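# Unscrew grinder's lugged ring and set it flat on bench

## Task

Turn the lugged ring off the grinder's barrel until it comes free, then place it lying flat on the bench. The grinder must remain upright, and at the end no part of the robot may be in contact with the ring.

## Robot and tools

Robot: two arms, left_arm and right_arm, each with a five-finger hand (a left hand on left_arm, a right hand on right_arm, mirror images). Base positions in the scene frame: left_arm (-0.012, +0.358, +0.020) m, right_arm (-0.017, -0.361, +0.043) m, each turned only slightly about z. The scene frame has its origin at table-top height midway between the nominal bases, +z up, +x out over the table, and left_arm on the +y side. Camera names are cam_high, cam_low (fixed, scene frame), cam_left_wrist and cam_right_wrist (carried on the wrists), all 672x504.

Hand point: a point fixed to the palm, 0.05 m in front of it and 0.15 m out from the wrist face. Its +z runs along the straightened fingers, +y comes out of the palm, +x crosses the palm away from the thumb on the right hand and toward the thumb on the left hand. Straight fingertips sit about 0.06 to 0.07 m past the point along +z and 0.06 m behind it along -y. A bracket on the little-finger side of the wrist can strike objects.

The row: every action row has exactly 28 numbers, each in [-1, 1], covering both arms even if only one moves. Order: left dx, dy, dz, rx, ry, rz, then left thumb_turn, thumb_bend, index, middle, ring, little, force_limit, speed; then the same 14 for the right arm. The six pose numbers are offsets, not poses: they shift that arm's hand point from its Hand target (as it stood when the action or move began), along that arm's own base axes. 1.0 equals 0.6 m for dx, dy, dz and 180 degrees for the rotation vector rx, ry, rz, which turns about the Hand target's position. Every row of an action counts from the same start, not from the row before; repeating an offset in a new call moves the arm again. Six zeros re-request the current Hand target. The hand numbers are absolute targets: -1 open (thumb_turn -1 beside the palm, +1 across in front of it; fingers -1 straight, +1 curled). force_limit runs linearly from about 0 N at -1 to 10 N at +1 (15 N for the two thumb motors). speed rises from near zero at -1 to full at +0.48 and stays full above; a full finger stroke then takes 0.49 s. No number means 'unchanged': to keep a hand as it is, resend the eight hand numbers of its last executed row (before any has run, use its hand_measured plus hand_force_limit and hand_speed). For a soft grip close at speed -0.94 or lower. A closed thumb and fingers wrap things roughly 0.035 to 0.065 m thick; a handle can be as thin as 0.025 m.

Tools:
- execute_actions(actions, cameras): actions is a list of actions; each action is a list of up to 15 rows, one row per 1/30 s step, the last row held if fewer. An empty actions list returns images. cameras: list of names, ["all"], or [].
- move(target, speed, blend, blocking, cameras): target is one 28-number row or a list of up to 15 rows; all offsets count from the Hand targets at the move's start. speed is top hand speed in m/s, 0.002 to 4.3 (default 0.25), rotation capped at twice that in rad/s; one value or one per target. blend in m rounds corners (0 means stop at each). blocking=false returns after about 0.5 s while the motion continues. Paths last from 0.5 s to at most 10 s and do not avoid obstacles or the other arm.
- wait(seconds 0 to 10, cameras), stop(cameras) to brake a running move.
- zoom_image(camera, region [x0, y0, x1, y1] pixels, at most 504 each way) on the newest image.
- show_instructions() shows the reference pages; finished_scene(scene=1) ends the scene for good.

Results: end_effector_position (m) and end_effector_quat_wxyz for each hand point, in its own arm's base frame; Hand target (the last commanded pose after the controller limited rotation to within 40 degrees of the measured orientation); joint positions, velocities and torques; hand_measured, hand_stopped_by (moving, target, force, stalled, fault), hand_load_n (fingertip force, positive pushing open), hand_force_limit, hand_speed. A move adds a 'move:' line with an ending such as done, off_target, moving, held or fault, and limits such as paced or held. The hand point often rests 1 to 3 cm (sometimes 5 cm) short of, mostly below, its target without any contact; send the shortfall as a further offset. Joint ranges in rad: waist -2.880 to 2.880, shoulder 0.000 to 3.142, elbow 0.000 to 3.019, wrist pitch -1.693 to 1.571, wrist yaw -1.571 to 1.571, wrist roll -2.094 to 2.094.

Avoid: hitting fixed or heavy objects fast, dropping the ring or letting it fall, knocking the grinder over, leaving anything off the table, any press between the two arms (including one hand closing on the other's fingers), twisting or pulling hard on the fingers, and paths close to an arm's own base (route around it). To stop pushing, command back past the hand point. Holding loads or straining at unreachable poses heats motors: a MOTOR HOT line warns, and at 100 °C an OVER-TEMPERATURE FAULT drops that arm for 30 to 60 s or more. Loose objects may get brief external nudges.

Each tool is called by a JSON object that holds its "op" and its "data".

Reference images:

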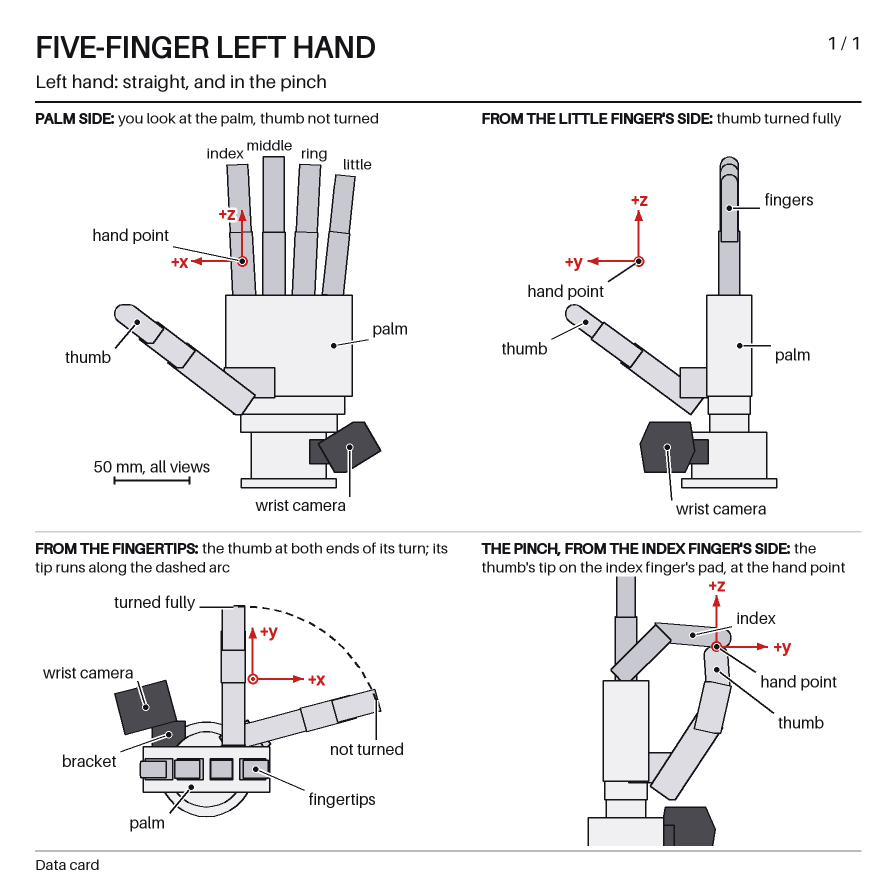

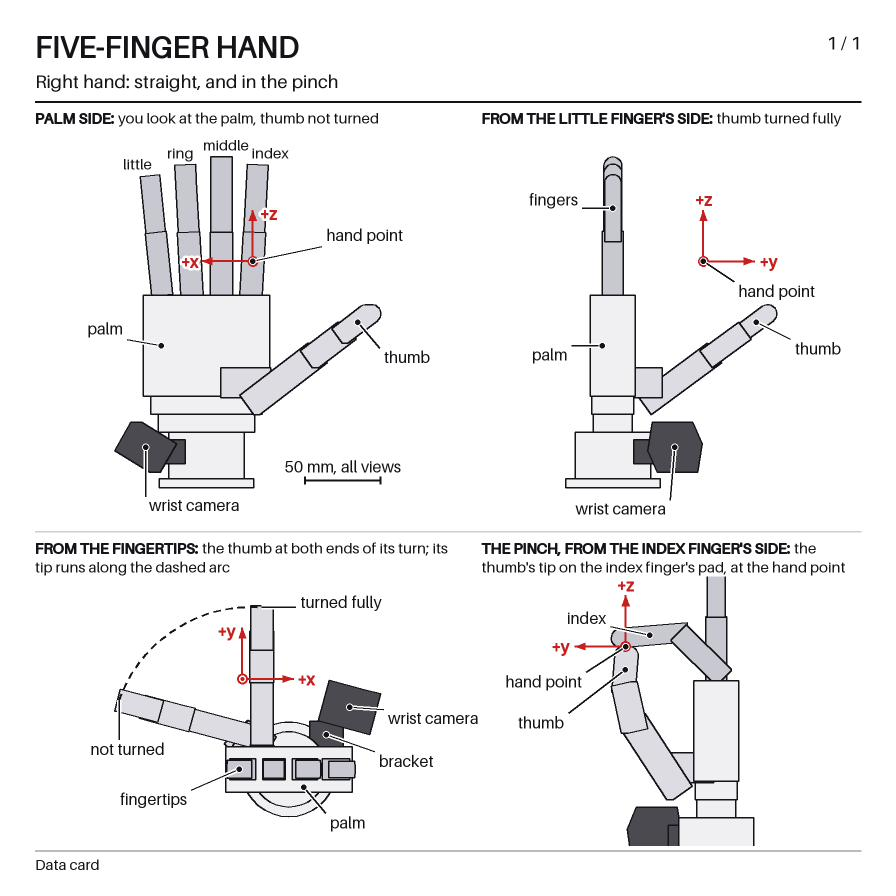

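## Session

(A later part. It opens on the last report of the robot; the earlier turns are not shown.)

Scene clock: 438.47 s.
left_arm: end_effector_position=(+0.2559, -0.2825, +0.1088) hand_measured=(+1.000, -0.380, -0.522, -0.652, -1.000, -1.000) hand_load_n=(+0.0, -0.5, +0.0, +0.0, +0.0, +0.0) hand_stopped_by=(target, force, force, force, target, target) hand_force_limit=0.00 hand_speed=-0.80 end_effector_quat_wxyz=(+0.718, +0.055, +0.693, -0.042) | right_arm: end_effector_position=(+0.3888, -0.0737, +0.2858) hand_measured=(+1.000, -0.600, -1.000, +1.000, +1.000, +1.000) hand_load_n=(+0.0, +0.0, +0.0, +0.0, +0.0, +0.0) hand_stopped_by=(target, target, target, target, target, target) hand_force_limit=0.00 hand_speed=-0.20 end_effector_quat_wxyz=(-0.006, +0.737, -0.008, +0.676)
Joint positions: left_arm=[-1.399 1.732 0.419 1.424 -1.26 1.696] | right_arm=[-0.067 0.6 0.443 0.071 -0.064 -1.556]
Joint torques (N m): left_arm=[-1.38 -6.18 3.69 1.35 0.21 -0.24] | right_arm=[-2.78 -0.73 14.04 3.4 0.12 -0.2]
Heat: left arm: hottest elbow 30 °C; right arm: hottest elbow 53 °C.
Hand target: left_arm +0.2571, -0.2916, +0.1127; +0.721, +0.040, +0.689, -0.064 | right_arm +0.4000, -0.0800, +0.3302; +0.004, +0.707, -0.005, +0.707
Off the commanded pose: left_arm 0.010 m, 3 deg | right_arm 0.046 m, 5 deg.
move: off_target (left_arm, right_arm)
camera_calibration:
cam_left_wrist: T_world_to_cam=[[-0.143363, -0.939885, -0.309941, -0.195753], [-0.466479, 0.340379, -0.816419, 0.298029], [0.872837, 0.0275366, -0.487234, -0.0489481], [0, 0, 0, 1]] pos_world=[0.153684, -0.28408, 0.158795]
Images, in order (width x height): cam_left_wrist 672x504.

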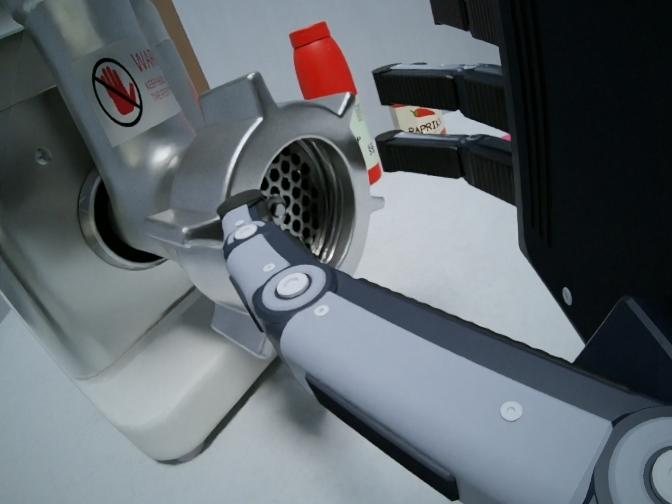

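{"op": "move", "data": {"target": [[0.0,0.0,0,0,0,0,1,-1,-1,-1,-1,-1,0,0.3,0,0,0,0,0,0,1,-0.6,-1,1,1,1,0,-0.2],[0.0143,0.0150,0.0385,0.2040,0.2165,0,1,-1,-1,-1,-1,-1,0,0.3,0,0,0,0,0,0,1,-0.6,-1,1,1,1,0,-0.2],[0.0318,-0.0010,0.0573,0.4080,0.4329,0,1,-1,-1,-1,-1,-1,0,0.3,0,0,0,0,0,0,1,-0.6,-1,1,1,1,0,-0.2]], "speed": 0.45, "blend": [0,0.01,0], "cameras": ["cam_left_wrist"]}}

Scene clock: 443.70 s.
left_arm: end_effector_position=(+0.2681, -0.2846, +0.1357) hand_measured=(+1.000, -1.000, -1.000, -1.000, -1.000, -1.000) hand_load_n=(+0.0, +0.0, +0.0, +0.0, +0.0, +0.0) hand_stopped_by=(target, target, target, target, target, target) hand_force_limit=0.00 hand_speed=0.30 end_effector_quat_wxyz=(+0.000, +0.383, +0.865, +0.323) | right_arm: end_effector_position=(+0.3888, -0.0737, +0.2858) hand_measured=(+1.000, -0.600, -1.000, +1.000, +1.000, +1.000) hand_load_n=(+0.0, +0.0, +0.0, +0.0, +0.0, +0.0) hand_stopped_by=(target, target, target, target, target, target) hand_force_limit=0.00 hand_speed=-0.20 end_effector_quat_wxyz=(-0.006, +0.737, -0.008, +0.676)
Joint positions: left_arm=[-1.143 1.811 1.355 -1.587 -0.475 1.145] | right_arm=[-0.067 0.6 0.443 0.071 -0.064 -1.556]
Joint torques (N m): left_arm=[-0.5 -10.58 8.61 -1.59 -0.19 0.09] | right_arm=[-2.78 -0.73 14.04 3.41 0.12 -0.21]
Heat: left arm: hottest elbow 30 °C; right arm: hottest elbow 53 °C.
Hand target: left_arm +0.2761, -0.2921, +0.1470; +0.003, +0.384, +0.867, +0.319 | right_arm +0.4000, -0.0800, +0.3302; +0.004, +0.707, -0.005, +0.707
Off the commanded pose: left_arm 0.016 m, 1 deg | right_arm 0.046 m, 5 deg.
move: off_target (left_arm, right_arm)
camera_calibration:
cam_left_wrist: T_world_to_cam=[[-0.845095, -0.297668, -0.444082, 0.201445], [-0.530414, 0.362896, 0.766138, 0.13526], [-0.0668988, 0.883006, -0.464569, 0.445919], [0, 0, 0, 1]] pos_world=[0.271816, -0.382871, 0.192991]
Images, in order (width x height): cam_left_wrist 672x504.

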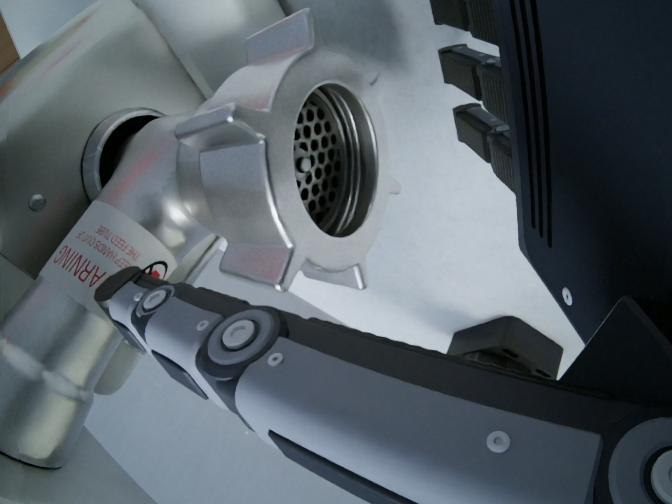

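{"op": "zoom_image", "data": {"camera": "cam_left_wrist", "region": [150, 0, 450, 300]}}

{"op": "wait", "data": {"seconds": 0, "cameras": ["cam_high"]}}

Scaled by 1.680 from the camera's 672x504 image, which has a finer 960x720 frame.

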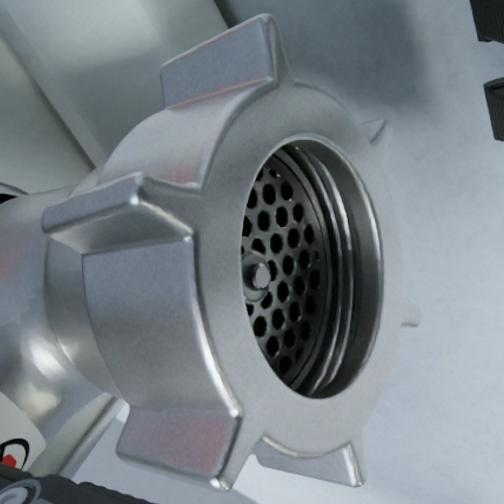

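Scene clock: 444.17 s.
left_arm: end_effector_position=(+0.2681, -0.2846, +0.1357) hand_measured=(+1.000, -1.000, -1.000, -1.000, -1.000, -1.000) hand_load_n=(+0.0, -0.5, +0.0, +0.0, +0.0, +0.0) hand_stopped_by=(target, target, target, target, target, target) hand_force_limit=0.00 hand_speed=0.30 end_effector_quat_wxyz=(+0.000, +0.383, +0.865, +0.323) | right_arm: end_effector_position=(+0.3888, -0.0737, +0.2858) hand_measured=(+1.000, -0.600, -1.000, +1.000, +1.000, +1.000) hand_load_n=(+0.0, +0.0, +0.0, +0.0, +0.0, +0.0) hand_stopped_by=(target, target, target, target, target, target) hand_force_limit=0.00 hand_speed=-0.20 end_effector_quat_wxyz=(-0.006, +0.737, -0.008, +0.676)
Joint positions: left_arm=[-1.143 1.811 1.355 -1.587 -0.475 1.145] | right_arm=[-0.067 0.6 0.443 0.071 -0.064 -1.556]
Joint torques (N m): left_arm=[-0.67 -10.52 8.64 -1.62 -0.18 0.1] | right_arm=[-2.78 -0.79 14.05 3.41 0.12 -0.2]
Heat: left arm: hottest elbow 30 °C; right arm: hottest elbow 53 °C.
Hand target: left_arm +0.2761, -0.2921, +0.1470; +0.003, +0.384, +0.867, +0.319 | right_arm +0.4000, -0.0800, +0.3302; +0.004, +0.707, -0.005, +0.707
Off the commanded pose: left_arm 0.016 m, 1 deg | right_arm 0.046 m, 5 deg.
Images, in order (width x height): cam_high 672x504.

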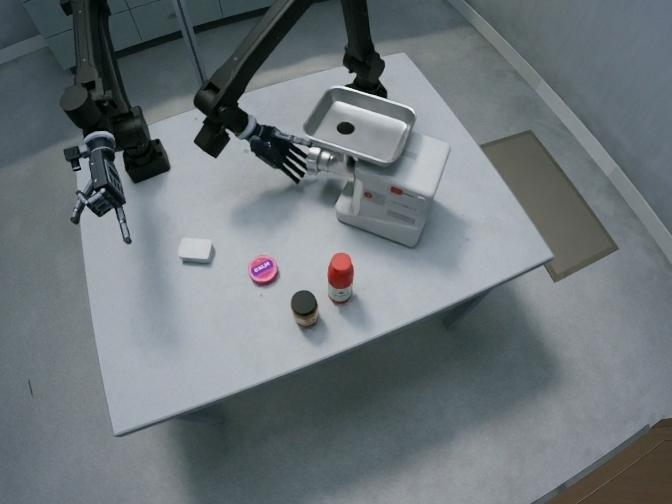

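{"op": "move", "data": {"target": [0.0104,0.0236,-0.0128,0,0,0,1,-1,-1,-1,-1,-1,0,-0.2,0,0,0,0,0,0,1,-0.6,-1,1,1,1,0,-0.2], "speed": 0.12, "cameras": ["cam_left_wrist"]}}

Scene clock: 445.87 s.
left_arm: end_effector_position=(+0.2766, -0.2787, +0.1332) hand_measured=(+1.000, -1.000, -1.000, -1.000, -1.000, -1.000) hand_load_n=(+0.0, +0.0, +0.0, +0.0, +0.0, +0.0) hand_stopped_by=(target, target, target, target, target, target) hand_force_limit=0.00 hand_speed=-0.20 end_effector_quat_wxyz=(-0.005, +0.383, +0.866, +0.321) | right_arm: end_effector_position=(+0.3888, -0.0737, +0.2858) hand_measured=(+1.000, -0.600, -1.000, +1.000, +1.000, +1.000) hand_load_n=(+0.0, +0.0, +0.0, +0.0, +0.0, +0.0) hand_stopped_by=(target, target, target, target, target, target) hand_force_limit=0.00 hand_speed=-0.20 end_effector_quat_wxyz=(-0.006, +0.737, -0.008, +0.676)
Joint positions: left_arm=[-1.119 1.811 1.35 -1.577 -0.476 1.168] | right_arm=[-0.067 0.6 0.443 0.071 -0.064 -1.556]
Joint torques (N m): left_arm=[-0.67 -11.52 5.79 -0.53 -0.55 0.08] | right_arm=[-2.78 -0.79 14.04 3.4 0.12 -0.21]
Heat: left arm: hottest elbow 30 °C; right arm: hottest elbow 53 °C.
Hand target: left_arm +0.2824, -0.2780, +0.1393; +0.003, +0.384, +0.867, +0.319 | right_arm +0.4000, -0.0800, +0.3302; +0.004, +0.707, -0.005, +0.707
Off the commanded pose: left_arm 0.008 m, 1 deg | right_arm 0.046 m, 5 deg.
move: off_target (right_arm)
camera_calibration:
cam_left_wrist: T_world_to_cam=[[-0.847663, -0.301433, -0.436584, 0.207953], [-0.525105, 0.359251, 0.771494, 0.136268], [-0.0757104, 0.88322, -0.462808, 0.442357], [0, 0, 0, 1]] pos_world=[0.28132, -0.376969, 0.190385]
Images, in order (width x height): cam_left_wrist 672x504.

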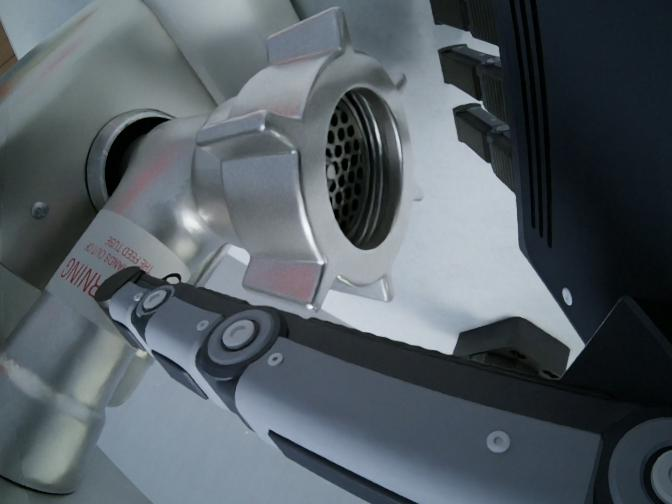

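{"op": "move", "data": {"target": [0,0,0,0,0,0,1,-0.25,-0.40,-0.40,-1,-1,0,-0.8,0,0,0,0,0,0,1,-0.6,-1,1,1,1,0,-0.2], "speed": 0.12, "cameras": ["cam_left_wrist"]}}

Scene clock: 448.53 s.
left_arm: end_effector_position=(+0.2739, -0.2797, +0.1286) hand_measured=(+1.000, -0.522, -0.542, -0.670, -1.000, -1.000) hand_load_n=(+0.0, +8.5, +9.0, +2.0, +0.0, +0.0) hand_stopped_by=(target, force, force, force, target, target) hand_force_limit=0.00 hand_speed=-0.80 end_effector_quat_wxyz=(-0.002, +0.378, +0.870, +0.316) | right_arm: end_effector_position=(+0.3888, -0.0737, +0.2858) hand_measured=(+1.000, -0.600, -1.000, +1.000, +1.000, +1.000) hand_load_n=(+0.0, +0.0, +0.0, +0.0, +0.0, +0.0) hand_stopped_by=(target, target, target, target, target, target) hand_force_limit=0.00 hand_speed=-0.20 end_effector_quat_wxyz=(-0.006, +0.737, -0.008, +0.676)
Joint positions: left_arm=[-1.122 1.811 1.343 -1.561 -0.469 1.156] | right_arm=[-0.067 0.6 0.443 0.071 -0.064 -1.556]
Joint torques (N m): left_arm=[-0.56 -11.75 6.27 -1.06 -0.86 0.09] | right_arm=[-2.9 -0.73 14.05 3.38 0.12 -0.21]
Heat: left arm: hottest elbow 30 °C; right arm: hottest elbow 53 °C.
Hand target: left_arm +0.2824, -0.2781, +0.1394; +0.003, +0.384, +0.867, +0.319 | right_arm +0.4000, -0.0800, +0.3302; +0.004, +0.707, -0.005, +0.707
Off the commanded pose: left_arm 0.014 m, 1 deg | right_arm 0.046 m, 5 deg.
move: off_target (left_arm, right_arm)
camera_calibration:
cam_left_wrist: T_world_to_cam=[[-0.842765, -0.315685, -0.435993, 0.197984], [-0.531897, 0.364011, 0.76458, 0.142868], [-0.08266, 0.876264, -0.474687, 0.442388], [0, 0, 0, 1]] pos_world=[0.279413, -0.377154, 0.187082]
Images, in order (width x height): cam_left_wrist 672x504.

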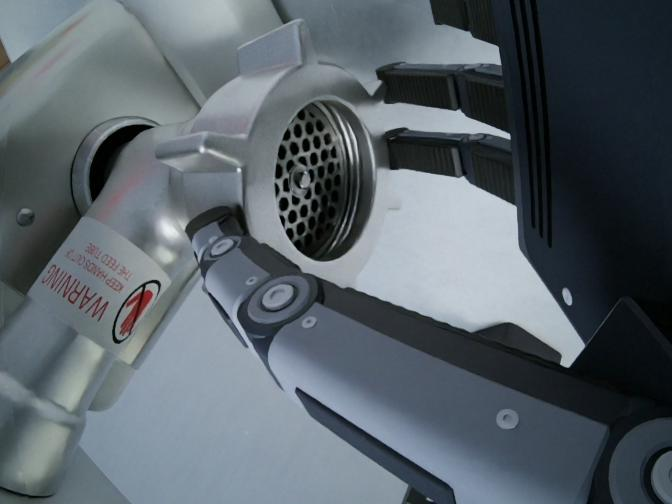

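{"op": "move", "data": {"target": [[-0.0192,0.0020,-0.0208,-0.2040,-0.2165,0,1,-0.25,-0.40,-0.40,-1,-1,0,-0.8,0,0,0,0,0,0,1,-0.6,-1,1,1,1,0,-0.2],[-0.0280,-0.0070,-0.0447,-0.4080,-0.4329,0,1,-0.25,-0.40,-0.40,-1,-1,0,-0.8,0,0,0,0,0,0,1,-0.6,-1,1,1,1,0,-0.2]], "speed": 0.3, "blend": 0.004, "cameras": ["cam_left_wrist"]}}

Scene clock: 454.20 s.
left_arm: end_effector_position=(+0.2617, -0.2725, +0.1023) hand_measured=(+1.000, -0.522, -0.542, -0.670, -1.000, -1.000) hand_load_n=(+1.0, +10.5, +6.0, +0.0, +0.0, +0.0) hand_stopped_by=(target, force, force, force, target, target) hand_force_limit=0.00 hand_speed=-0.80 end_effector_quat_wxyz=(+0.713, +0.037, +0.699, -0.050) | right_arm: end_effector_position=(+0.3888, -0.0737, +0.2858) hand_measured=(+1.000, -0.600, -1.000, +1.000, +1.000, +1.000) hand_load_n=(+0.0, +0.0, +0.0, +0.0, +0.0, +0.0) hand_stopped_by=(target, target, target, target, target, target) hand_force_limit=0.00 hand_speed=-0.20 end_effector_quat_wxyz=(-0.006, +0.737, -0.008, +0.676)
Joint positions: left_arm=[-1.374 1.716 0.399 1.382 -1.25 1.615] | right_arm=[-0.067 0.6 0.443 0.071 -0.064 -1.556]
Joint torques (N m): left_arm=[-0.79 -6.42 3.49 2.03 0.89 0.32] | right_arm=[-2.9 -0.73 14.02 3.41 0.12 -0.2]
Heat: left arm: hottest elbow 30 °C; right arm: hottest elbow 53 °C.
Hand target: left_arm +0.2655, -0.2823, +0.1125; +0.721, +0.040, +0.689, -0.064 | right_arm +0.4000, -0.0800, +0.3302; +0.004, +0.707, -0.005, +0.707
Off the commanded pose: left_arm 0.015 m, 2 deg | right_arm 0.046 m, 5 deg.
move: off_target (left_arm, right_arm)
camera_calibration:
cam_left_wrist: T_world_to_cam=[[-0.136661, -0.952118, -0.273487, -0.196391], [-0.485233, 0.305028, -0.819455, 0.287642], [0.863639, 0.0207169, -0.503684, -0.0552737], [0, 0, 0, 1]] pos_world=[0.160471, -0.273581, 0.154159]
Images, in order (width x height): cam_left_wrist 672x504.

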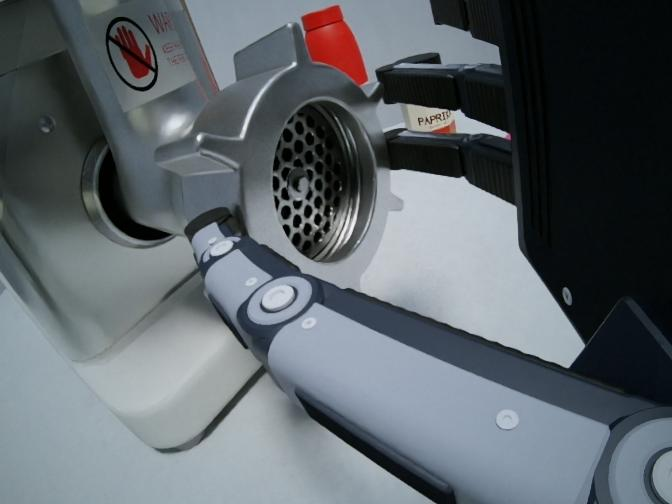

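{"op": "move", "data": {"target": [-0.0090,-0.0095,0,0,0,0,1,-0.25,-0.40,-0.40,-1,-1,0,-0.8,0,0,0,0,0,0,1,-0.6,-1,1,1,1,0,-0.2], "speed": 0.1, "cameras": ["cam_left_wrist"]}}

Scene clock: 455.90 s.
left_arm: end_effector_position=(+0.2598, -0.2737, +0.1021) hand_measured=(+1.000, -0.522, -0.542, -0.670, -1.000, -1.000) hand_load_n=(+1.0, +9.0, +7.0, +0.0, -0.5, +0.0) hand_stopped_by=(target, force, force, force, target, target) hand_force_limit=0.00 hand_speed=-0.80 end_effector_quat_wxyz=(+0.714, +0.042, +0.697, -0.049) | right_arm: end_effector_position=(+0.3888, -0.0737, +0.2858) hand_measured=(+1.000, -0.600, -1.000, +1.000, +1.000, +1.000) hand_load_n=(+0.5, +0.0, +0.0, +0.0, +0.0, +0.0) hand_stopped_by=(target, target, target, target, target, target) hand_force_limit=0.00 hand_speed=-0.20 end_effector_quat_wxyz=(-0.006, +0.737, -0.008, +0.676)
Joint positions: left_arm=[-1.381 1.726 0.399 1.402 -1.251 1.633] | right_arm=[-0.067 0.6 0.443 0.071 -0.064 -1.556]
Joint torques (N m): left_arm=[-1.73 -6.18 4.41 1.83 0.22 0.28] | right_arm=[-2.96 -0.85 14.02 3.41 0.12 -0.21]
Heat: left arm: hottest elbow 30 °C; right arm: hottest elbow 53 °C.
Hand target: left_arm +0.2601, -0.2880, +0.1125; +0.721, +0.040, +0.689, -0.064 | right_arm +0.4000, -0.0800, +0.3302; +0.004, +0.707, -0.005, +0.707
Off the commanded pose: left_arm 0.018 m, 2 deg | right_arm 0.046 m, 5 deg.
move: off_target (left_arm, right_arm)
camera_calibration:
cam_left_wrist: T_world_to_cam=[[-0.140546, -0.949156, -0.281692, -0.195116], [-0.480201, 0.314161, -0.818969, 0.288034], [0.865825, 0.0201656, -0.49994, -0.0547283], [0, 0, 0, 1]] pos_world=[0.158277, -0.274581, 0.153567]
Images, in order (width x height): cam_left_wrist 672x504.

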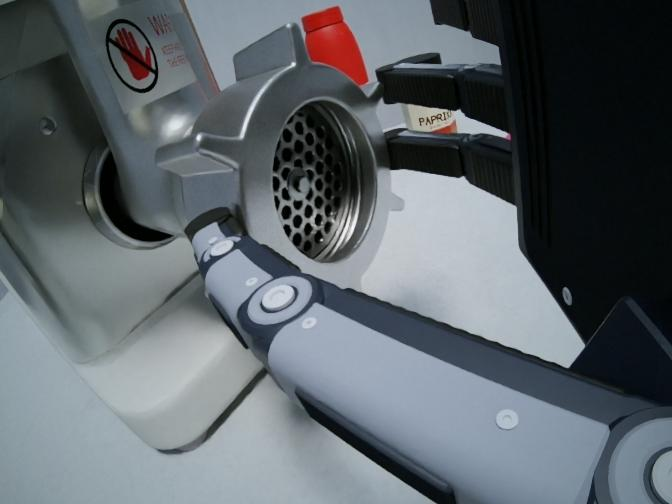

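{"op": "move", "data": {"target": [[0.0167,0.0176,0,0,0,0,1,-0.25,-0.40,-0.40,-1,-1,0,-0.8,0,0,0,0,0,0,1,-0.6,-1,1,1,1,0,-0.2],[0.0082,0.0256,0,0,0,0,1,-1,-1,-1,-1,-1,0,0.3,0,0,0,0,0,0,1,-0.6,-1,1,1,1,0,-0.2],[0.0093,0.0090,0.0388,0.2040,0.2165,0,1,-1,-1,-1,-1,-1,0,0.3,0,0,0,0,0,0,1,-0.6,-1,1,1,1,0,-0.2],[0.0267,-0.0068,0.0575,0.4080,0.4329,0,1,-1,-1,-1,-1,-1,0,0.3,0,0,0,0,0,0,1,-0.6,-1,1,1,1,0,-0.2]], "speed": 0.45, "blend": [0,0,0.01,0], "cameras": ["cam_left_wrist"]}}

{"op": "move", "data": {"target": [0.0104,0.0236,-0.0128,0,0,0,1,-1,-1,-1,-1,-1,0,-0.2,0,0,0,0,0,0,1,-0.6,-1,1,1,1,0,-0.2], "speed": 0.12, "cameras": ["cam_left_wrist"]}}

Scene clock: 462.57 s.
left_arm: end_effector_position=(+0.2683, -0.2845, +0.1359) hand_measured=(+1.000, -1.000, -1.000, -1.000, -1.000, -1.000) hand_load_n=(+0.0, +0.0, +0.0, +0.0, +0.0, +0.0) hand_stopped_by=(target, target, target, target, target, target) hand_force_limit=0.00 hand_speed=0.30 end_effector_quat_wxyz=(+0.001, +0.383, +0.865, +0.323) | right_arm: end_effector_position=(+0.3888, -0.0737, +0.2858) hand_measured=(+1.000, -0.600, -1.000, +1.000, +1.000, +1.000) hand_load_n=(+0.0, +0.0, +0.0, +0.0, +0.0, +0.0) hand_stopped_by=(target, target, target, target, target, target) hand_force_limit=0.00 hand_speed=-0.20 end_effector_quat_wxyz=(-0.006, +0.737, -0.008, +0.676)
Joint positions: left_arm=[-1.143 1.811 1.355 -1.587 -0.476 1.145] | right_arm=[-0.067 0.6 0.443 0.071 -0.064 -1.556]
Joint torques (N m): left_arm=[-0.44 -10.58 8.53 -1.55 -0.2 0.11] | right_arm=[-2.84 -0.79 14.04 3.41 0.12 -0.21]
Heat: left arm: hottest elbow 30 °C; right arm: hottest elbow 53 °C.
Hand target: left_arm +0.2761, -0.2920, +0.1470; +0.003, +0.384, +0.867, +0.319 | right_arm +0.4000, -0.0800, +0.3302; +0.004, +0.707, -0.005, +0.707
Off the commanded pose: left_arm 0.016 m, 1 deg | right_arm 0.046 m, 5 deg.
move: off_target (left_arm, right_arm); target 2's new numbers were sent with left_arm's hand 0.012 m and 2 deg from that target
camera_calibration:
cam_left_wrist: T_world_to_cam=[[-0.844769, -0.296805, -0.445277, 0.202121], [-0.531084, 0.362866, 0.765688, 0.13538], [-0.0656841, 0.883309, -0.464166, 0.44564], [0, 0, 0, 1]] pos_world=[0.271915, -0.382772, 0.193192]
Images, in order (width x height): cam_left_wrist 672x504.

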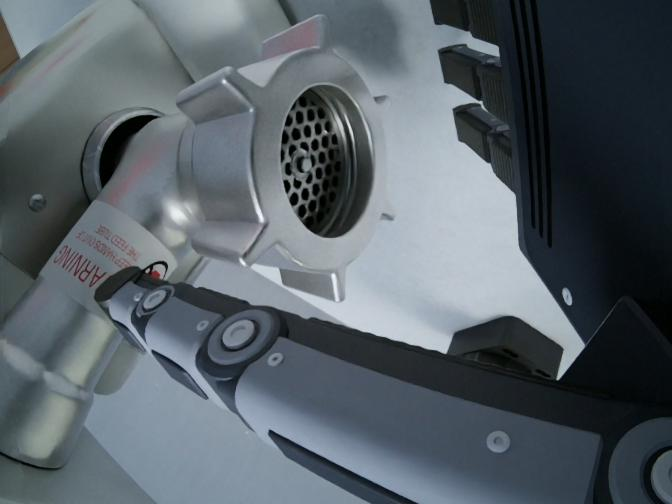

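Scene clock: 463.77 s.
left_arm: end_effector_position=(+0.2766, -0.2786, +0.1333) hand_measured=(+1.000, -1.000, -1.000, -1.000, -1.000, -1.000) hand_load_n=(+0.0, +0.0, +0.0, +0.0, +0.0, +0.0) hand_stopped_by=(target, target, target, target, target, target) hand_force_limit=0.00 hand_speed=-0.20 end_effector_quat_wxyz=(-0.005, +0.383, +0.866, +0.321) | right_arm: end_effector_position=(+0.3888, -0.0737, +0.2858) hand_measured=(+1.000, -0.600, -1.000, +1.000, +1.000, +1.000) hand_load_n=(+0.5, +0.0, +0.0, +0.0, +0.0, +0.0) hand_stopped_by=(target, target, target, target, target, target) hand_force_limit=0.00 hand_speed=-0.20 end_effector_quat_wxyz=(-0.006, +0.737, -0.008, +0.676)
Joint positions: left_arm=[-1.119 1.811 1.35 -1.577 -0.476 1.168] | right_arm=[-0.067 0.6 0.443 0.071 -0.064 -1.556]
Joint torques (N m): left_arm=[-0.79 -11.63 5.81 -0.55 -0.54 0.11] | right_arm=[-2.9 -0.73 14.05 3.41 0.12 -0.2]
Heat: left arm: hottest elbow 30 °C; right arm: hottest elbow 53 °C.
Hand target: left_arm +0.2824, -0.2779, +0.1394; +0.003, +0.384, +0.867, +0.319 | right_arm +0.4000, -0.0800, +0.3302; +0.004, +0.707, -0.005, +0.707
Off the commanded pose: left_arm 0.008 m, 1 deg | right_arm 0.046 m, 5 deg.
move: off_target (right_arm)
camera_calibration:
cam_left_wrist: T_world_to_cam=[[-0.847663, -0.301433, -0.436584, 0.208027], [-0.525105, 0.359251, 0.771494, 0.136155], [-0.0757104, 0.88322, -0.462808, 0.442315], [0, 0, 0, 1]] pos_world=[0.28132, -0.376869, 0.190485]
Images, in order (width x height): cam_left_wrist 672x504.

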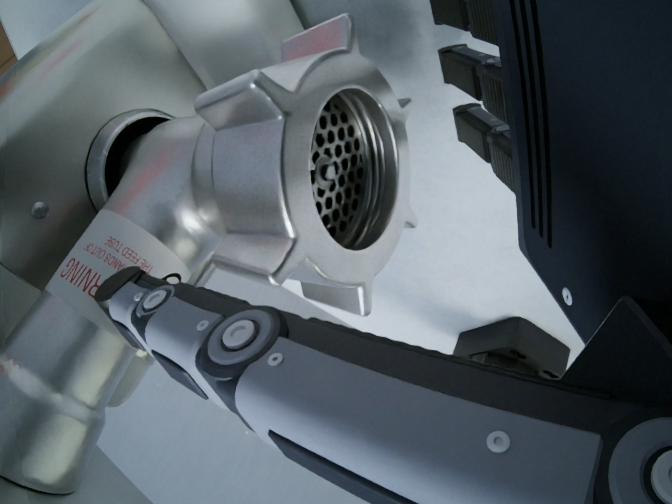

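{"op": "move", "data": {"target": [0,0,0,0,0,0,1,-0.25,-0.40,-0.40,-1,-1,0,-0.8,0,0,0,0,0,0,1,-0.6,-1,1,1,1,0,-0.2], "speed": 0.12, "cameras": ["cam_left_wrist"]}}

Scene clock: 466.03 s.
left_arm: end_effector_position=(+0.2749, -0.2778, +0.1260) hand_measured=(+1.000, -0.568, -0.524, -0.506, -1.000, -1.000) hand_load_n=(+0.0, +8.5, +3.5, +6.5, +0.0, +0.0) hand_stopped_by=(target, force, force, force, target, target) hand_force_limit=0.00 hand_speed=-0.80 end_effector_quat_wxyz=(-0.008, +0.383, +0.867, +0.318) | right_arm: end_effector_position=(+0.3888, -0.0737, +0.2858) hand_measured=(+1.000, -0.600, -1.000, +1.000, +1.000, +1.000) hand_load_n=(+0.0, +0.0, +0.0, +0.0, +0.0, +0.0) hand_stopped_by=(target, target, target, target, target, target) hand_force_limit=0.00 hand_speed=-0.20 end_effector_quat_wxyz=(-0.006, +0.737, -0.008, +0.676)
Joint positions: left_arm=[-1.118 1.815 1.338 -1.56 -0.467 1.171] | right_arm=[-0.067 0.6 0.443 0.071 -0.064 -1.556]
Joint torques (N m): left_arm=[-0.62 -11.99 6.52 -1.1 -0.88 0.05] | right_arm=[-2.84 -0.73 14.01 3.43 0.12 -0.21]
Heat: left arm: hottest elbow 30 °C; right arm: hottest elbow 53 °C.
Hand target: left_arm +0.2825, -0.2778, +0.1393; +0.003, +0.384, +0.867, +0.319 | right_arm +0.4000, -0.0800, +0.3302; +0.004, +0.707, -0.005, +0.707
Off the commanded pose: left_arm 0.015 m, 1 deg | right_arm 0.046 m, 5 deg.
move: off_target (left_arm, right_arm)
camera_calibration:
cam_left_wrist: T_world_to_cam=[[-0.850838, -0.304707, -0.428052, 0.202521], [-0.519063, 0.361011, 0.774755, 0.139047], [-0.0815419, 0.881377, -0.465324, 0.439514], [0, 0, 0, 1]] pos_world=[0.280325, -0.375865, 0.183478]
Images, in order (width x height): cam_left_wrist 672x504.

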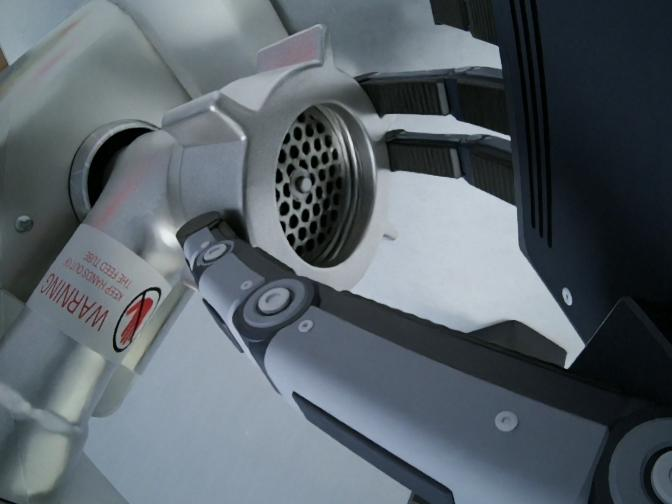

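{"op": "move", "data": {"target": [[-0.0182,0.0016,-0.0208,-0.2040,-0.2165,0,1,-0.25,-0.40,-0.40,-1,-1,0,-0.8,0,0,0,0,0,0,1,-0.6,-1,1,1,1,0,-0.2],[-0.0240,-0.0078,-0.0445,-0.4080,-0.4329,0,1,-0.25,-0.40,-0.40,-1,-1,0,-0.8,0,0,0,0,0,0,1,-0.6,-1,1,1,1,0,-0.2]], "speed": 0.3, "blend": 0.004, "cameras": ["cam_left_wrist"]}}

Scene clock: 471.30 s.
left_arm: end_effector_position=(+0.2649, -0.2729, +0.1028) hand_measured=(+1.000, -0.570, -0.524, -0.506, -1.000, -1.000) hand_load_n=(+2.0, +10.5, +1.5, +3.0, +0.0, +0.0) hand_stopped_by=(target, force, force, force, target, target) hand_force_limit=0.00 hand_speed=-0.80 end_effector_quat_wxyz=(+0.713, +0.035, +0.699, -0.052) | right_arm: end_effector_position=(+0.3888, -0.0737, +0.2858) hand_measured=(+1.000, -0.600, -1.000, +1.000, +1.000, +1.000) hand_load_n=(+0.0, +0.0, +0.0, +0.5, +0.0, +0.0) hand_stopped_by=(target, target, target, target, target, target) hand_force_limit=0.00 hand_speed=-0.20 end_effector_quat_wxyz=(-0.006, +0.737, -0.008, +0.676)
Joint positions: left_arm=[-1.364 1.715 0.402 1.378 -1.24 1.61] | right_arm=[-0.067 0.6 0.443 0.071 -0.064 -1.556]
Joint torques (N m): left_arm=[-1.08 -6.42 3.52 1.96 0.83 0.33] | right_arm=[-2.84 -0.73 14.04 3.41 0.12 -0.21]
Heat: left arm: hottest elbow 30 °C; right arm: hottest elbow 53 °C.
Hand target: left_arm +0.2680, -0.2825, +0.1126; +0.721, +0.040, +0.689, -0.064 | right_arm +0.4000, -0.0800, +0.3302; +0.004, +0.707, -0.005, +0.707
Off the commanded pose: left_arm 0.014 m, 2 deg | right_arm 0.046 m, 5 deg.
move: off_target (left_arm, right_arm)
camera_calibration:
cam_left_wrist: T_world_to_cam=[[-0.136026, -0.953409, -0.269275, -0.197118], [-0.485474, 0.301078, -0.820772, 0.288824], [0.863604, 0.0190804, -0.50381, -0.0582059], [0, 0, 0, 1]] pos_world=[0.16367, -0.273782, 0.154655]
Images, in order (width x height): cam_left_wrist 672x504.

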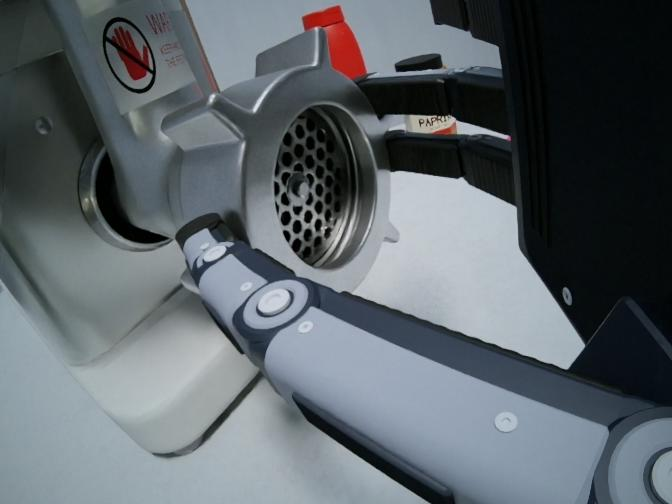

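{"op": "move", "data": {"target": [[0.0097,0.0103,0,0,0,0,1,-0.25,-0.40,-0.40,-1,-1,0,-0.8,0,0,0,0,0,0,1,-0.6,-1,1,1,1,0,-0.2],[0.0012,0.0183,0,0,0,0,1,-1,-1,-1,-1,-1,0,0.3,0,0,0,0,0,0,1,-0.6,-1,1,1,1,0,-0.2],[0.0110,-0.0218,0.0435,0.2784,0.2954,0,1,-1,-1,-1,-1,-1,0,0.3,0,0,0,0,0,0,1,-0.6,-1,1,1,1,0,-0.2]], "speed": 0.45, "cameras": ["cam_left_wrist"]}}

{"op": "move", "data": {"target": [0.0195,0.0158,-0.0095,0,0,0,1,-1,-1,-1,-1,-1,0,-0.2,0,0,0,0,0,0,1,-0.6,-1,1,1,1,0,-0.2], "speed": 0.12, "cameras": ["cam_left_wrist"]}}

Scene clock: 477.13 s.
left_arm: end_effector_position=(+0.2669, -0.2825, +0.1278) hand_measured=(+1.000, -1.000, -1.000, -1.000, -1.000, -1.000) hand_load_n=(+0.0, +0.0, +0.0, +0.0, +0.0, +0.0) hand_stopped_by=(target, target, target, target, target, target) hand_force_limit=0.00 hand_speed=0.30 end_effector_quat_wxyz=(+0.253, +0.314, +0.887, +0.226) | right_arm: end_effector_position=(+0.3888, -0.0737, +0.2858) hand_measured=(+1.000, -0.600, -1.000, +1.000, +1.000, +1.000) hand_load_n=(+0.0, +0.0, +0.0, +0.0, +0.0, +0.0) hand_stopped_by=(target, target, target, target, target, target) hand_force_limit=0.00 hand_speed=-0.20 end_effector_quat_wxyz=(-0.006, +0.737, -0.008, +0.676)
Joint positions: left_arm=[-1.213 1.559 1.06 -1.097 -0.691 1.03] | right_arm=[-0.067 0.6 0.443 0.071 -0.064 -1.556]
Joint torques (N m): left_arm=[-0.67 -7.94 9.35 -0.66 -0.35 -0.27] | right_arm=[-2.9 -0.73 14.02 3.41 0.12 -0.21]
Heat: left arm: hottest elbow 30 °C; right arm: hottest elbow 53 °C.
Hand target: left_arm +0.2746, -0.2956, +0.1386; +0.264, +0.299, +0.892, +0.213 | right_arm +0.4000, -0.0800, +0.3302; +0.004, +0.707, -0.005, +0.707
Off the commanded pose: left_arm 0.019 m, 3 deg | right_arm 0.046 m, 5 deg.
move: off_target (left_arm, right_arm); target 2's new numbers were sent with left_arm's hand 0.011 m and 1 deg from that target
camera_calibration:
cam_left_wrist: T_world_to_cam=[[-0.633776, -0.481426, -0.605439, 0.109869], [-0.744908, 0.590764, 0.310016, 0.3197], [0.208422, 0.647478, -0.73303, 0.334598], [0, 0, 0, 1]] pos_world=[0.238042, -0.352618, 0.212677]
Images, in order (width x height): cam_left_wrist 672x504.

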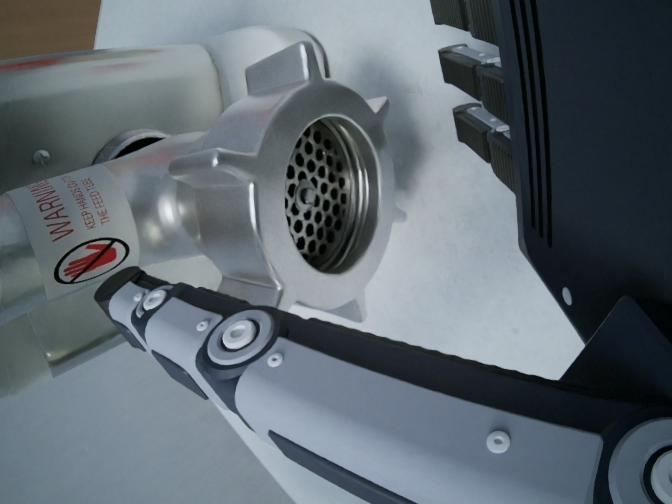

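Scene clock: 478.37 s.
left_arm: end_effector_position=(+0.2778, -0.2772, +0.1265) hand_measured=(+1.000, -1.000, -1.000, -1.000, -1.000, -1.000) hand_load_n=(+0.0, +0.0, +0.0, +0.0, +0.5, +0.0) hand_stopped_by=(target, target, target, target, target, target) hand_force_limit=0.00 hand_speed=-0.20 end_effector_quat_wxyz=(+0.254, +0.298, +0.893, +0.223) | right_arm: end_effector_position=(+0.3888, -0.0737, +0.2858) hand_measured=(+1.000, -0.600, -1.000, +1.000, +1.000, +1.000) hand_load_n=(+0.0, +0.0, +0.0, +0.0, +0.0, +0.0) hand_stopped_by=(target, target, target, target, target, target) hand_force_limit=0.00 hand_speed=-0.20 end_effector_quat_wxyz=(-0.006, +0.737, -0.008, +0.676)
Joint positions: left_arm=[-1.179 1.559 1.06 -1.077 -0.69 1.035] | right_arm=[-0.067 0.6 0.443 0.071 -0.064 -1.556]
Joint torques (N m): left_arm=[-0.38 -8.35 7.45 0.23 -0.35 0.12] | right_arm=[-2.84 -0.73 14.04 3.43 0.12 -0.21]
Heat: left arm: hottest elbow 30 °C; right arm: hottest elbow 53 °C.
Hand target: left_arm +0.2863, -0.2861, +0.1329; +0.264, +0.299, +0.892, +0.213 | right_arm +0.4000, -0.0800, +0.3302; +0.004, +0.707, -0.005, +0.707
Off the commanded pose: left_arm 0.014 m, 2 deg | right_arm 0.046 m, 5 deg.
move: off_target (left_arm, right_arm)
camera_calibration:
cam_left_wrist: T_world_to_cam=[[-0.616012, -0.510081, -0.600288, 0.105032], [-0.763838, 0.573066, 0.296897, 0.327194], [0.192563, 0.641415, -0.742635, 0.331873], [0, 0, 0, 1]] pos_world=[0.250718, -0.346797, 0.212367]
Images, in order (width x height): cam_left_wrist 672x504.

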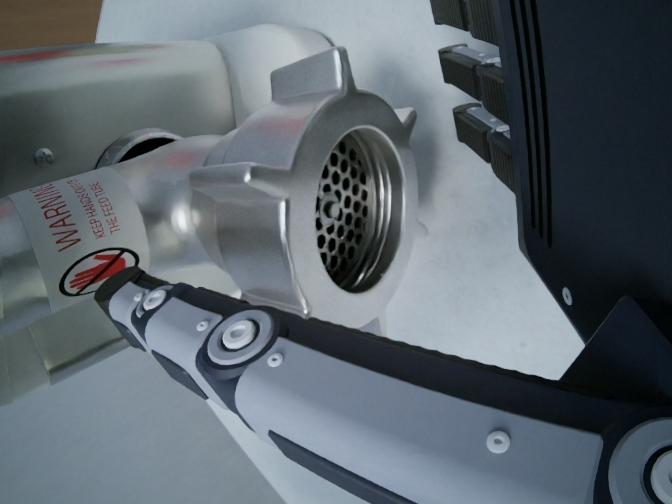

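{"op": "move", "data": {"target": [0,0,0,0,0,0,1,-0.25,-0.40,-0.40,-1,-1,0,-0.8,0,0,0,0,0,0,1,-0.6,-1,1,1,1,0,-0.2], "speed": 0.12, "cameras": ["cam_left_wrist"]}}

Scene clock: 481.77 s.
left_arm: end_effector_position=(+0.2783, -0.2814, +0.1220) hand_measured=(+1.000, -0.654, -0.448, -0.400, -1.000, -1.000) hand_load_n=(-1.0, +7.0, +7.0, +0.5, +0.0, +0.0) hand_stopped_by=(target, force, force, target, target, target) hand_force_limit=0.00 hand_speed=-0.80 end_effector_quat_wxyz=(+0.255, +0.297, +0.895, +0.215) | right_arm: end_effector_position=(+0.3888, -0.0737, +0.2858) hand_measured=(+1.000, -0.600, -1.000, +1.000, +1.000, +1.000) hand_load_n=(+0.0, +0.0, +0.0, +0.0, +0.0, +0.0) hand_stopped_by=(target, target, target, target, target, target) hand_force_limit=0.00 hand_speed=-0.20 end_effector_quat_wxyz=(-0.006, +0.737, -0.008, +0.676)
Joint positions: left_arm=[-1.179 1.565 1.06 -1.057 -0.68 1.036] | right_arm=[-0.067 0.6 0.443 0.071 -0.064 -1.556]
Joint torques (N m): left_arm=[-0.5 -9.23 7.49 -0.03 -0.75 0.11] | right_arm=[-2.9 -0.67 14.04 3.41 0.12 -0.2]
Heat: left arm: hottest elbow 30 °C; right arm: hottest elbow 53 °C.
Hand target: left_arm +0.2863, -0.2861, +0.1330; +0.264, +0.299, +0.892, +0.213 | right_arm +0.4000, -0.0800, +0.3302; +0.004, +0.707, -0.005, +0.707
Off the commanded pose: left_arm 0.014 m, 1 deg | right_arm 0.046 m, 5 deg.
move: off_target (left_arm, right_arm)
camera_calibration:
cam_left_wrist: T_world_to_cam=[[-0.618761, -0.518504, -0.59016, 0.0976237], [-0.762101, 0.578484, 0.290789, 0.333077], [0.190622, 0.62969, -0.753096, 0.329569], [0, 0, 0, 1]] pos_world=[0.251421, -0.349587, 0.208955]
Images, in order (width x height): cam_left_wrist 672x504.

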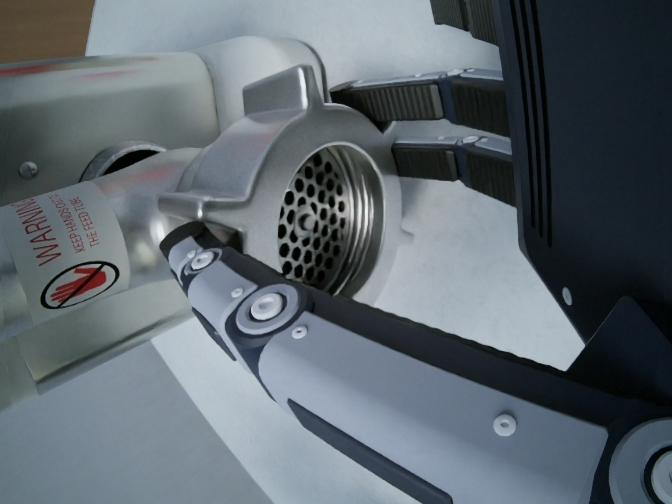

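{"op": "move", "data": {"target": [[-0.0140,0.0018,-0.0095,-0.1392,-0.1477,0,1,-0.25,-0.40,-0.40,-1,-1,0,-0.8,0,0,0,0,0,0,1,-0.6,-1,1,1,1,0,-0.2],[-0.0227,-0.0027,-0.0208,-0.2784,-0.2954,0,1,-0.25,-0.40,-0.40,-1,-1,0,-0.8,0,0,0,0,0,0,1,-0.6,-1,1,1,1,0,-0.2]], "speed": 0.3, "blend": 0.004, "cameras": ["cam_left_wrist"]}}

Scene clock: 486.20 s.
left_arm: end_effector_position=(+0.2707, -0.2751, +0.1139) hand_measured=(+1.000, -0.654, -0.448, -0.400, -1.000, -1.000) hand_load_n=(-1.5, +8.5, +3.5, +0.0, +0.0, +0.0) hand_stopped_by=(target, force, force, target, target, target) hand_force_limit=0.00 hand_speed=-0.80 end_effector_quat_wxyz=(+0.715, +0.037, +0.697, -0.042) | right_arm: end_effector_position=(+0.3888, -0.0737, +0.2858) hand_measured=(+1.000, -0.600, -1.000, +1.000, +1.000, +1.000) hand_load_n=(+0.0, +0.0, +0.0, +0.0, +0.0, +0.0) hand_stopped_by=(target, target, target, target, target, target) hand_force_limit=0.00 hand_speed=-0.20 end_effector_quat_wxyz=(-0.006, +0.737, -0.008, +0.676)
Joint positions: left_arm=[-1.348 1.685 0.418 1.344 -1.236 1.638] | right_arm=[-0.067 0.6 0.443 0.071 -0.064 -1.556]
Joint torques (N m): left_arm=[-1.55 -6.01 3.85 1.78 1.1 0.09] | right_arm=[-2.84 -0.73 14.04 3.41 0.12 -0.21]
Heat: left arm: hottest elbow 30 °C; right arm: hottest elbow 53 °C.
Hand target: left_arm +0.2727, -0.2877, +0.1206; +0.721, +0.040, +0.689, -0.064 | right_arm +0.4000, -0.0800, +0.3302; +0.004, +0.707, -0.005, +0.707
Off the commanded pose: left_arm 0.014 m, 3 deg | right_arm 0.046 m, 5 deg.
move: off_target (left_arm, right_arm)
camera_calibration:
cam_left_wrist: T_world_to_cam=[[-0.123481, -0.950743, -0.284325, -0.196344], [-0.483744, 0.30784, -0.819284, 0.302694], [0.866455, 0.0363746, -0.497929, -0.0542181], [0, 0, 0, 1]] pos_world=[0.169159, -0.277881, 0.16517]
Images, in order (width x height): cam_left_wrist 672x504.

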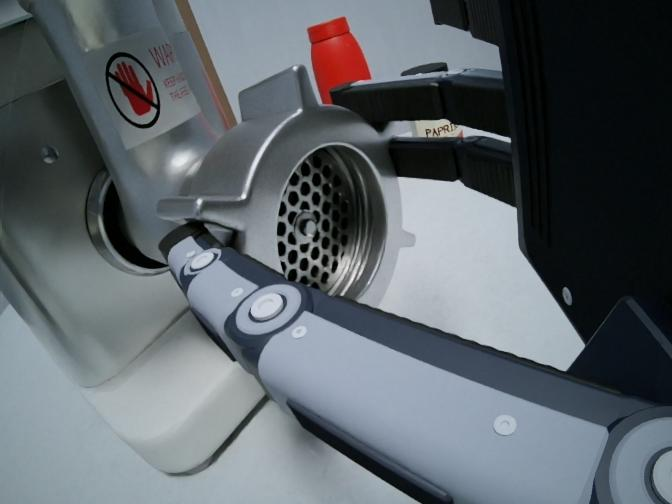

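{"op": "move", "data": {"target": [[0.0097,0.0103,0,0,0,0,1,-0.25,-0.40,-0.40,-1,-1,0,-0.8,0,0,0,0,0,0,1,-0.6,-1,1,1,1,0,-0.2],[0.0012,0.0183,0,0,0,0,1,-1,-1,-1,-1,-1,0,0.3,0,0,0,0,0,0,1,-0.6,-1,1,1,1,0,-0.2],[-0.0117,0.0085,0.0253,0.2040,0.2165,0,1,-1,-1,-1,-1,-1,0,0.3,0,0,0,0,0,0,1,-0.6,-1,1,1,1,0,-0.2],[0.0057,-0.0072,0.0440,0.4080,0.4329,0,1,-1,-1,-1,-1,-1,0,0.3,0,0,0,0,0,0,1,-0.6,-1,1,1,1,0,-0.2]], "speed": 0.45, "blend": [0,0,0.01,0], "cameras": ["cam_left_wrist"]}}

{"op": "move", "data": {"target": [[0.0104,0.0236,-0.0128,0,0,0,1,-1,-1,-1,-1,-1,0,-0.2,0,0,0,0,0,0,1,-0.6,-1,1,1,1,0,-0.2],[0.0104,0.0236,-0.0128,0,0,0,1,-0.25,-0.40,-0.40,-1,-1,0,-0.8,0,0,0,0,0,0,1,-0.6,-1,1,1,1,0,-0.2]], "speed": 0.12, "cameras": ["cam_left_wrist"]}}

Scene clock: 492.43 s.
left_arm: end_effector_position=(+0.2681, -0.2846, +0.1357) hand_measured=(+1.000, -1.000, -1.000, -1.000, -1.000, -1.000) hand_load_n=(-0.5, +0.0, +0.0, +0.0, +0.0, +0.0) hand_stopped_by=(target, target, target, target, target, target) hand_force_limit=0.00 hand_speed=0.30 end_effector_quat_wxyz=(+0.000, +0.383, +0.865, +0.323) | right_arm: end_effector_position=(+0.3888, -0.0737, +0.2858) hand_measured=(+1.000, -0.600, -1.000, +1.000, +1.000, +1.000) hand_load_n=(+0.0, +0.0, -0.5, +0.0, +0.0, +0.0) hand_stopped_by=(target, target, target, target, target, target) hand_force_limit=0.00 hand_speed=-0.20 end_effector_quat_wxyz=(-0.006, +0.737, -0.008, +0.676)
Joint positions: left_arm=[-1.143 1.811 1.355 -1.587 -0.475 1.145] | right_arm=[-0.067 0.6 0.443 0.071 -0.064 -1.556]
Joint torques (N m): left_arm=[-0.67 -10.4 8.65 -1.57 -0.18 0.11] | right_arm=[-2.78 -0.73 14.04 3.4 0.12 -0.21]
Heat: left arm: hottest elbow 30 °C; right arm: hottest elbow 54 °C.
Hand target: left_arm +0.2761, -0.2921, +0.1469; +0.003, +0.384, +0.867, +0.319 | right_arm +0.4000, -0.0800, +0.3302; +0.004, +0.707, -0.005, +0.707
Off the commanded pose: left_arm 0.016 m, 1 deg | right_arm 0.046 m, 5 deg.
move: off_target (left_arm, right_arm)
camera_calibration:
cam_left_wrist: T_world_to_cam=[[-0.845095, -0.297668, -0.444082, 0.201445], [-0.530414, 0.362896, 0.766138, 0.13526], [-0.0668988, 0.883006, -0.464569, 0.445919], [0, 0, 0, 1]] pos_world=[0.271816, -0.382871, 0.192991]
Images, in order (width x height): cam_left_wrist 672x504.

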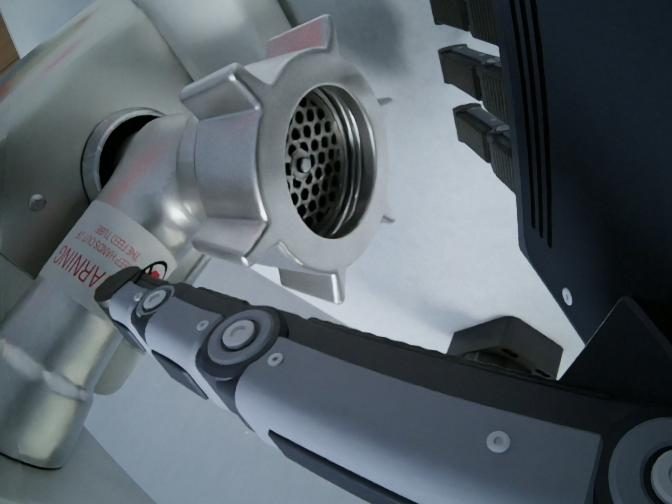

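Scene clock: 495.10 s.
left_arm: end_effector_position=(+0.2739, -0.2778, +0.1280) hand_measured=(+1.000, -0.758, -0.540, -0.524, -1.000, -1.000) hand_load_n=(+0.5, +7.0, +2.5, +8.0, +0.0, +0.0) hand_stopped_by=(target, force, force, force, target, target) hand_force_limit=0.00 hand_speed=-0.80 end_effector_quat_wxyz=(-0.004, +0.377, +0.870, +0.318) | right_arm: end_effector_position=(+0.3888, -0.0737, +0.2858) hand_measured=(+1.000, -0.600, -1.000, +1.000, +1.000, +1.000) hand_load_n=(+0.0, +0.0, +0.0, +0.0, +0.0, +0.0) hand_stopped_by=(target, target, target, target, target, target) hand_force_limit=0.00 hand_speed=-0.20 end_effector_quat_wxyz=(-0.006, +0.737, -0.008, +0.676)
Joint positions: left_arm=[-1.12 1.812 1.34 -1.563 -0.469 1.156] | right_arm=[-0.067 0.6 0.443 0.071 -0.064 -1.556]
Joint torques (N m): left_arm=[-0.56 -11.69 6.52 -0.99 -0.82 0.09] | right_arm=[-2.84 -0.73 14.04 3.43 0.12 -0.21]
Heat: left arm: hottest elbow 30 °C; right arm: hottest elbow 54 °C.
Hand target: left_arm +0.2824, -0.2780, +0.1392; +0.003, +0.384, +0.867, +0.319 | right_arm +0.4000, -0.0800, +0.3302; +0.004, +0.707, -0.005, +0.707
Off the commanded pose: left_arm 0.014 m, 1 deg | right_arm 0.046 m, 5 deg.
move: off_target (left_arm, right_arm)
camera_calibration:
cam_left_wrist: T_world_to_cam=[[-0.843056, -0.315549, -0.43553, 0.198393], [-0.530942, 0.359147, 0.767537, 0.140696], [-0.0857761, 0.878318, -0.470319, 0.44133], [0, 0, 0, 1]] pos_world=[0.279813, -0.375556, 0.185983]
Images, in order (width x height): cam_left_wrist 672x504.

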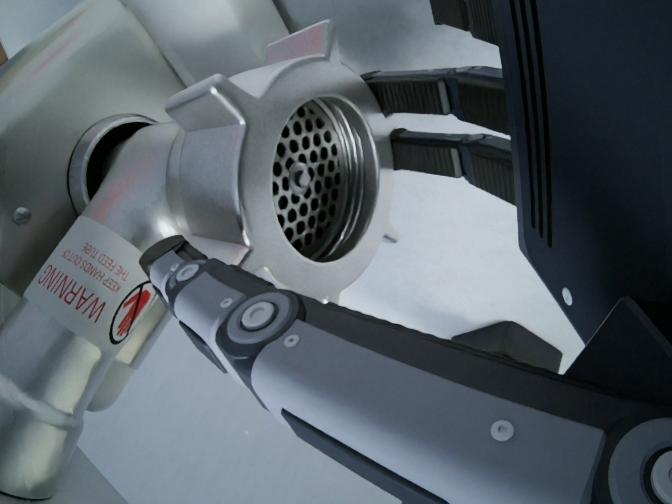

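{"op": "move", "data": {"target": [[0,0,0,0,0,0,1,-1,-1,-1,-1,-1,0,0.3,0,0,0,0,0,0,1,-0.6,-1,1,1,1,0,-0.2],[-0.0038,0.0035,-0.0032,-0.0534,-0.0566,0,1,-1,-1,-1,-1,-1,0,0.3,0,0,0,0,0,0,1,-0.6,-1,1,1,1,0,-0.2],[-0.0038,0.0035,-0.0032,-0.0534,-0.0566,0,1,-0.25,-0.40,-0.40,-1,-1,0,-0.8,0,0,0,0,0,0,1,-0.6,-1,1,1,1,0,-0.2]], "speed": 0.2, "cameras": ["cam_left_wrist"]}}

Scene clock: 499.80 s.
left_arm: end_effector_position=(+0.2760, -0.2720, +0.1252) hand_measured=(+1.000, -0.750, -0.688, -0.522, -1.000, -1.000) hand_load_n=(+1.0, +9.0, +3.0, +6.0, +0.0, +0.0) hand_stopped_by=(target, force, force, force, target, target) hand_force_limit=0.00 hand_speed=-0.80 end_effector_quat_wxyz=(+0.095, +0.356, +0.886, +0.281) | right_arm: end_effector_position=(+0.3888, -0.0737, +0.2858) hand_measured=(+1.000, -0.600, -1.000, +1.000, +1.000, +1.000) hand_load_n=(+0.0, +0.0, +0.0, +0.0, +0.0, +0.0) hand_stopped_by=(target, target, target, target, target, target) hand_force_limit=0.00 hand_speed=-0.20 end_effector_quat_wxyz=(-0.006, +0.737, -0.008, +0.676)
Joint positions: left_arm=[-1.134 1.695 1.214 -1.367 -0.542 1.124] | right_arm=[-0.067 0.6 0.443 0.071 -0.064 -1.556]
Joint torques (N m): left_arm=[-1.14 -10.75 6.78 -0.53 -0.87 -0.17] | right_arm=[-2.9 -0.79 14.05 3.4 0.12 -0.21]
Heat: left arm: hottest elbow 30 °C; right arm: hottest elbow 54 °C.
Hand target: left_arm +0.2801, -0.2757, +0.1373; +0.112, +0.352, +0.887, +0.278 | right_arm +0.4000, -0.0800, +0.3302; +0.004, +0.707, -0.005, +0.707
Off the commanded pose: left_arm 0.013 m, 2 deg | right_arm 0.046 m, 5 deg.
move: off_target (left_arm, right_arm)
camera_calibration:
cam_left_wrist: T_world_to_cam=[[-0.772446, -0.375143, -0.512439, 0.17461], [-0.634969, 0.471278, 0.612137, 0.220502], [0.0118622, 0.798226, -0.602242, 0.402826], [0, 0, 0, 1]] pos_world=[0.27011, -0.35996, 0.197098]
Images, in order (width x height): cam_left_wrist 672x504.

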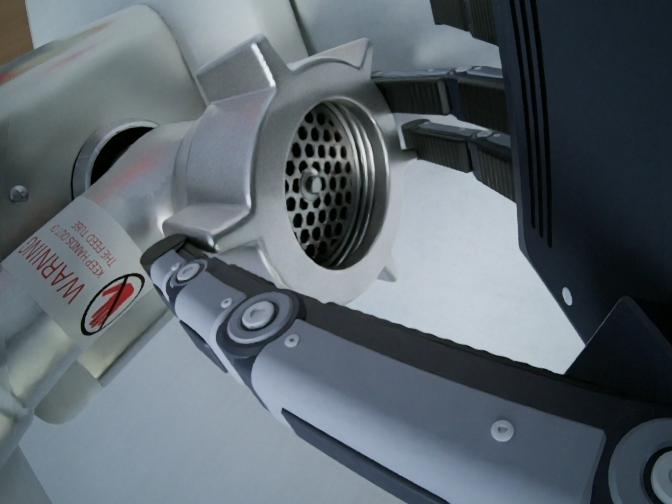

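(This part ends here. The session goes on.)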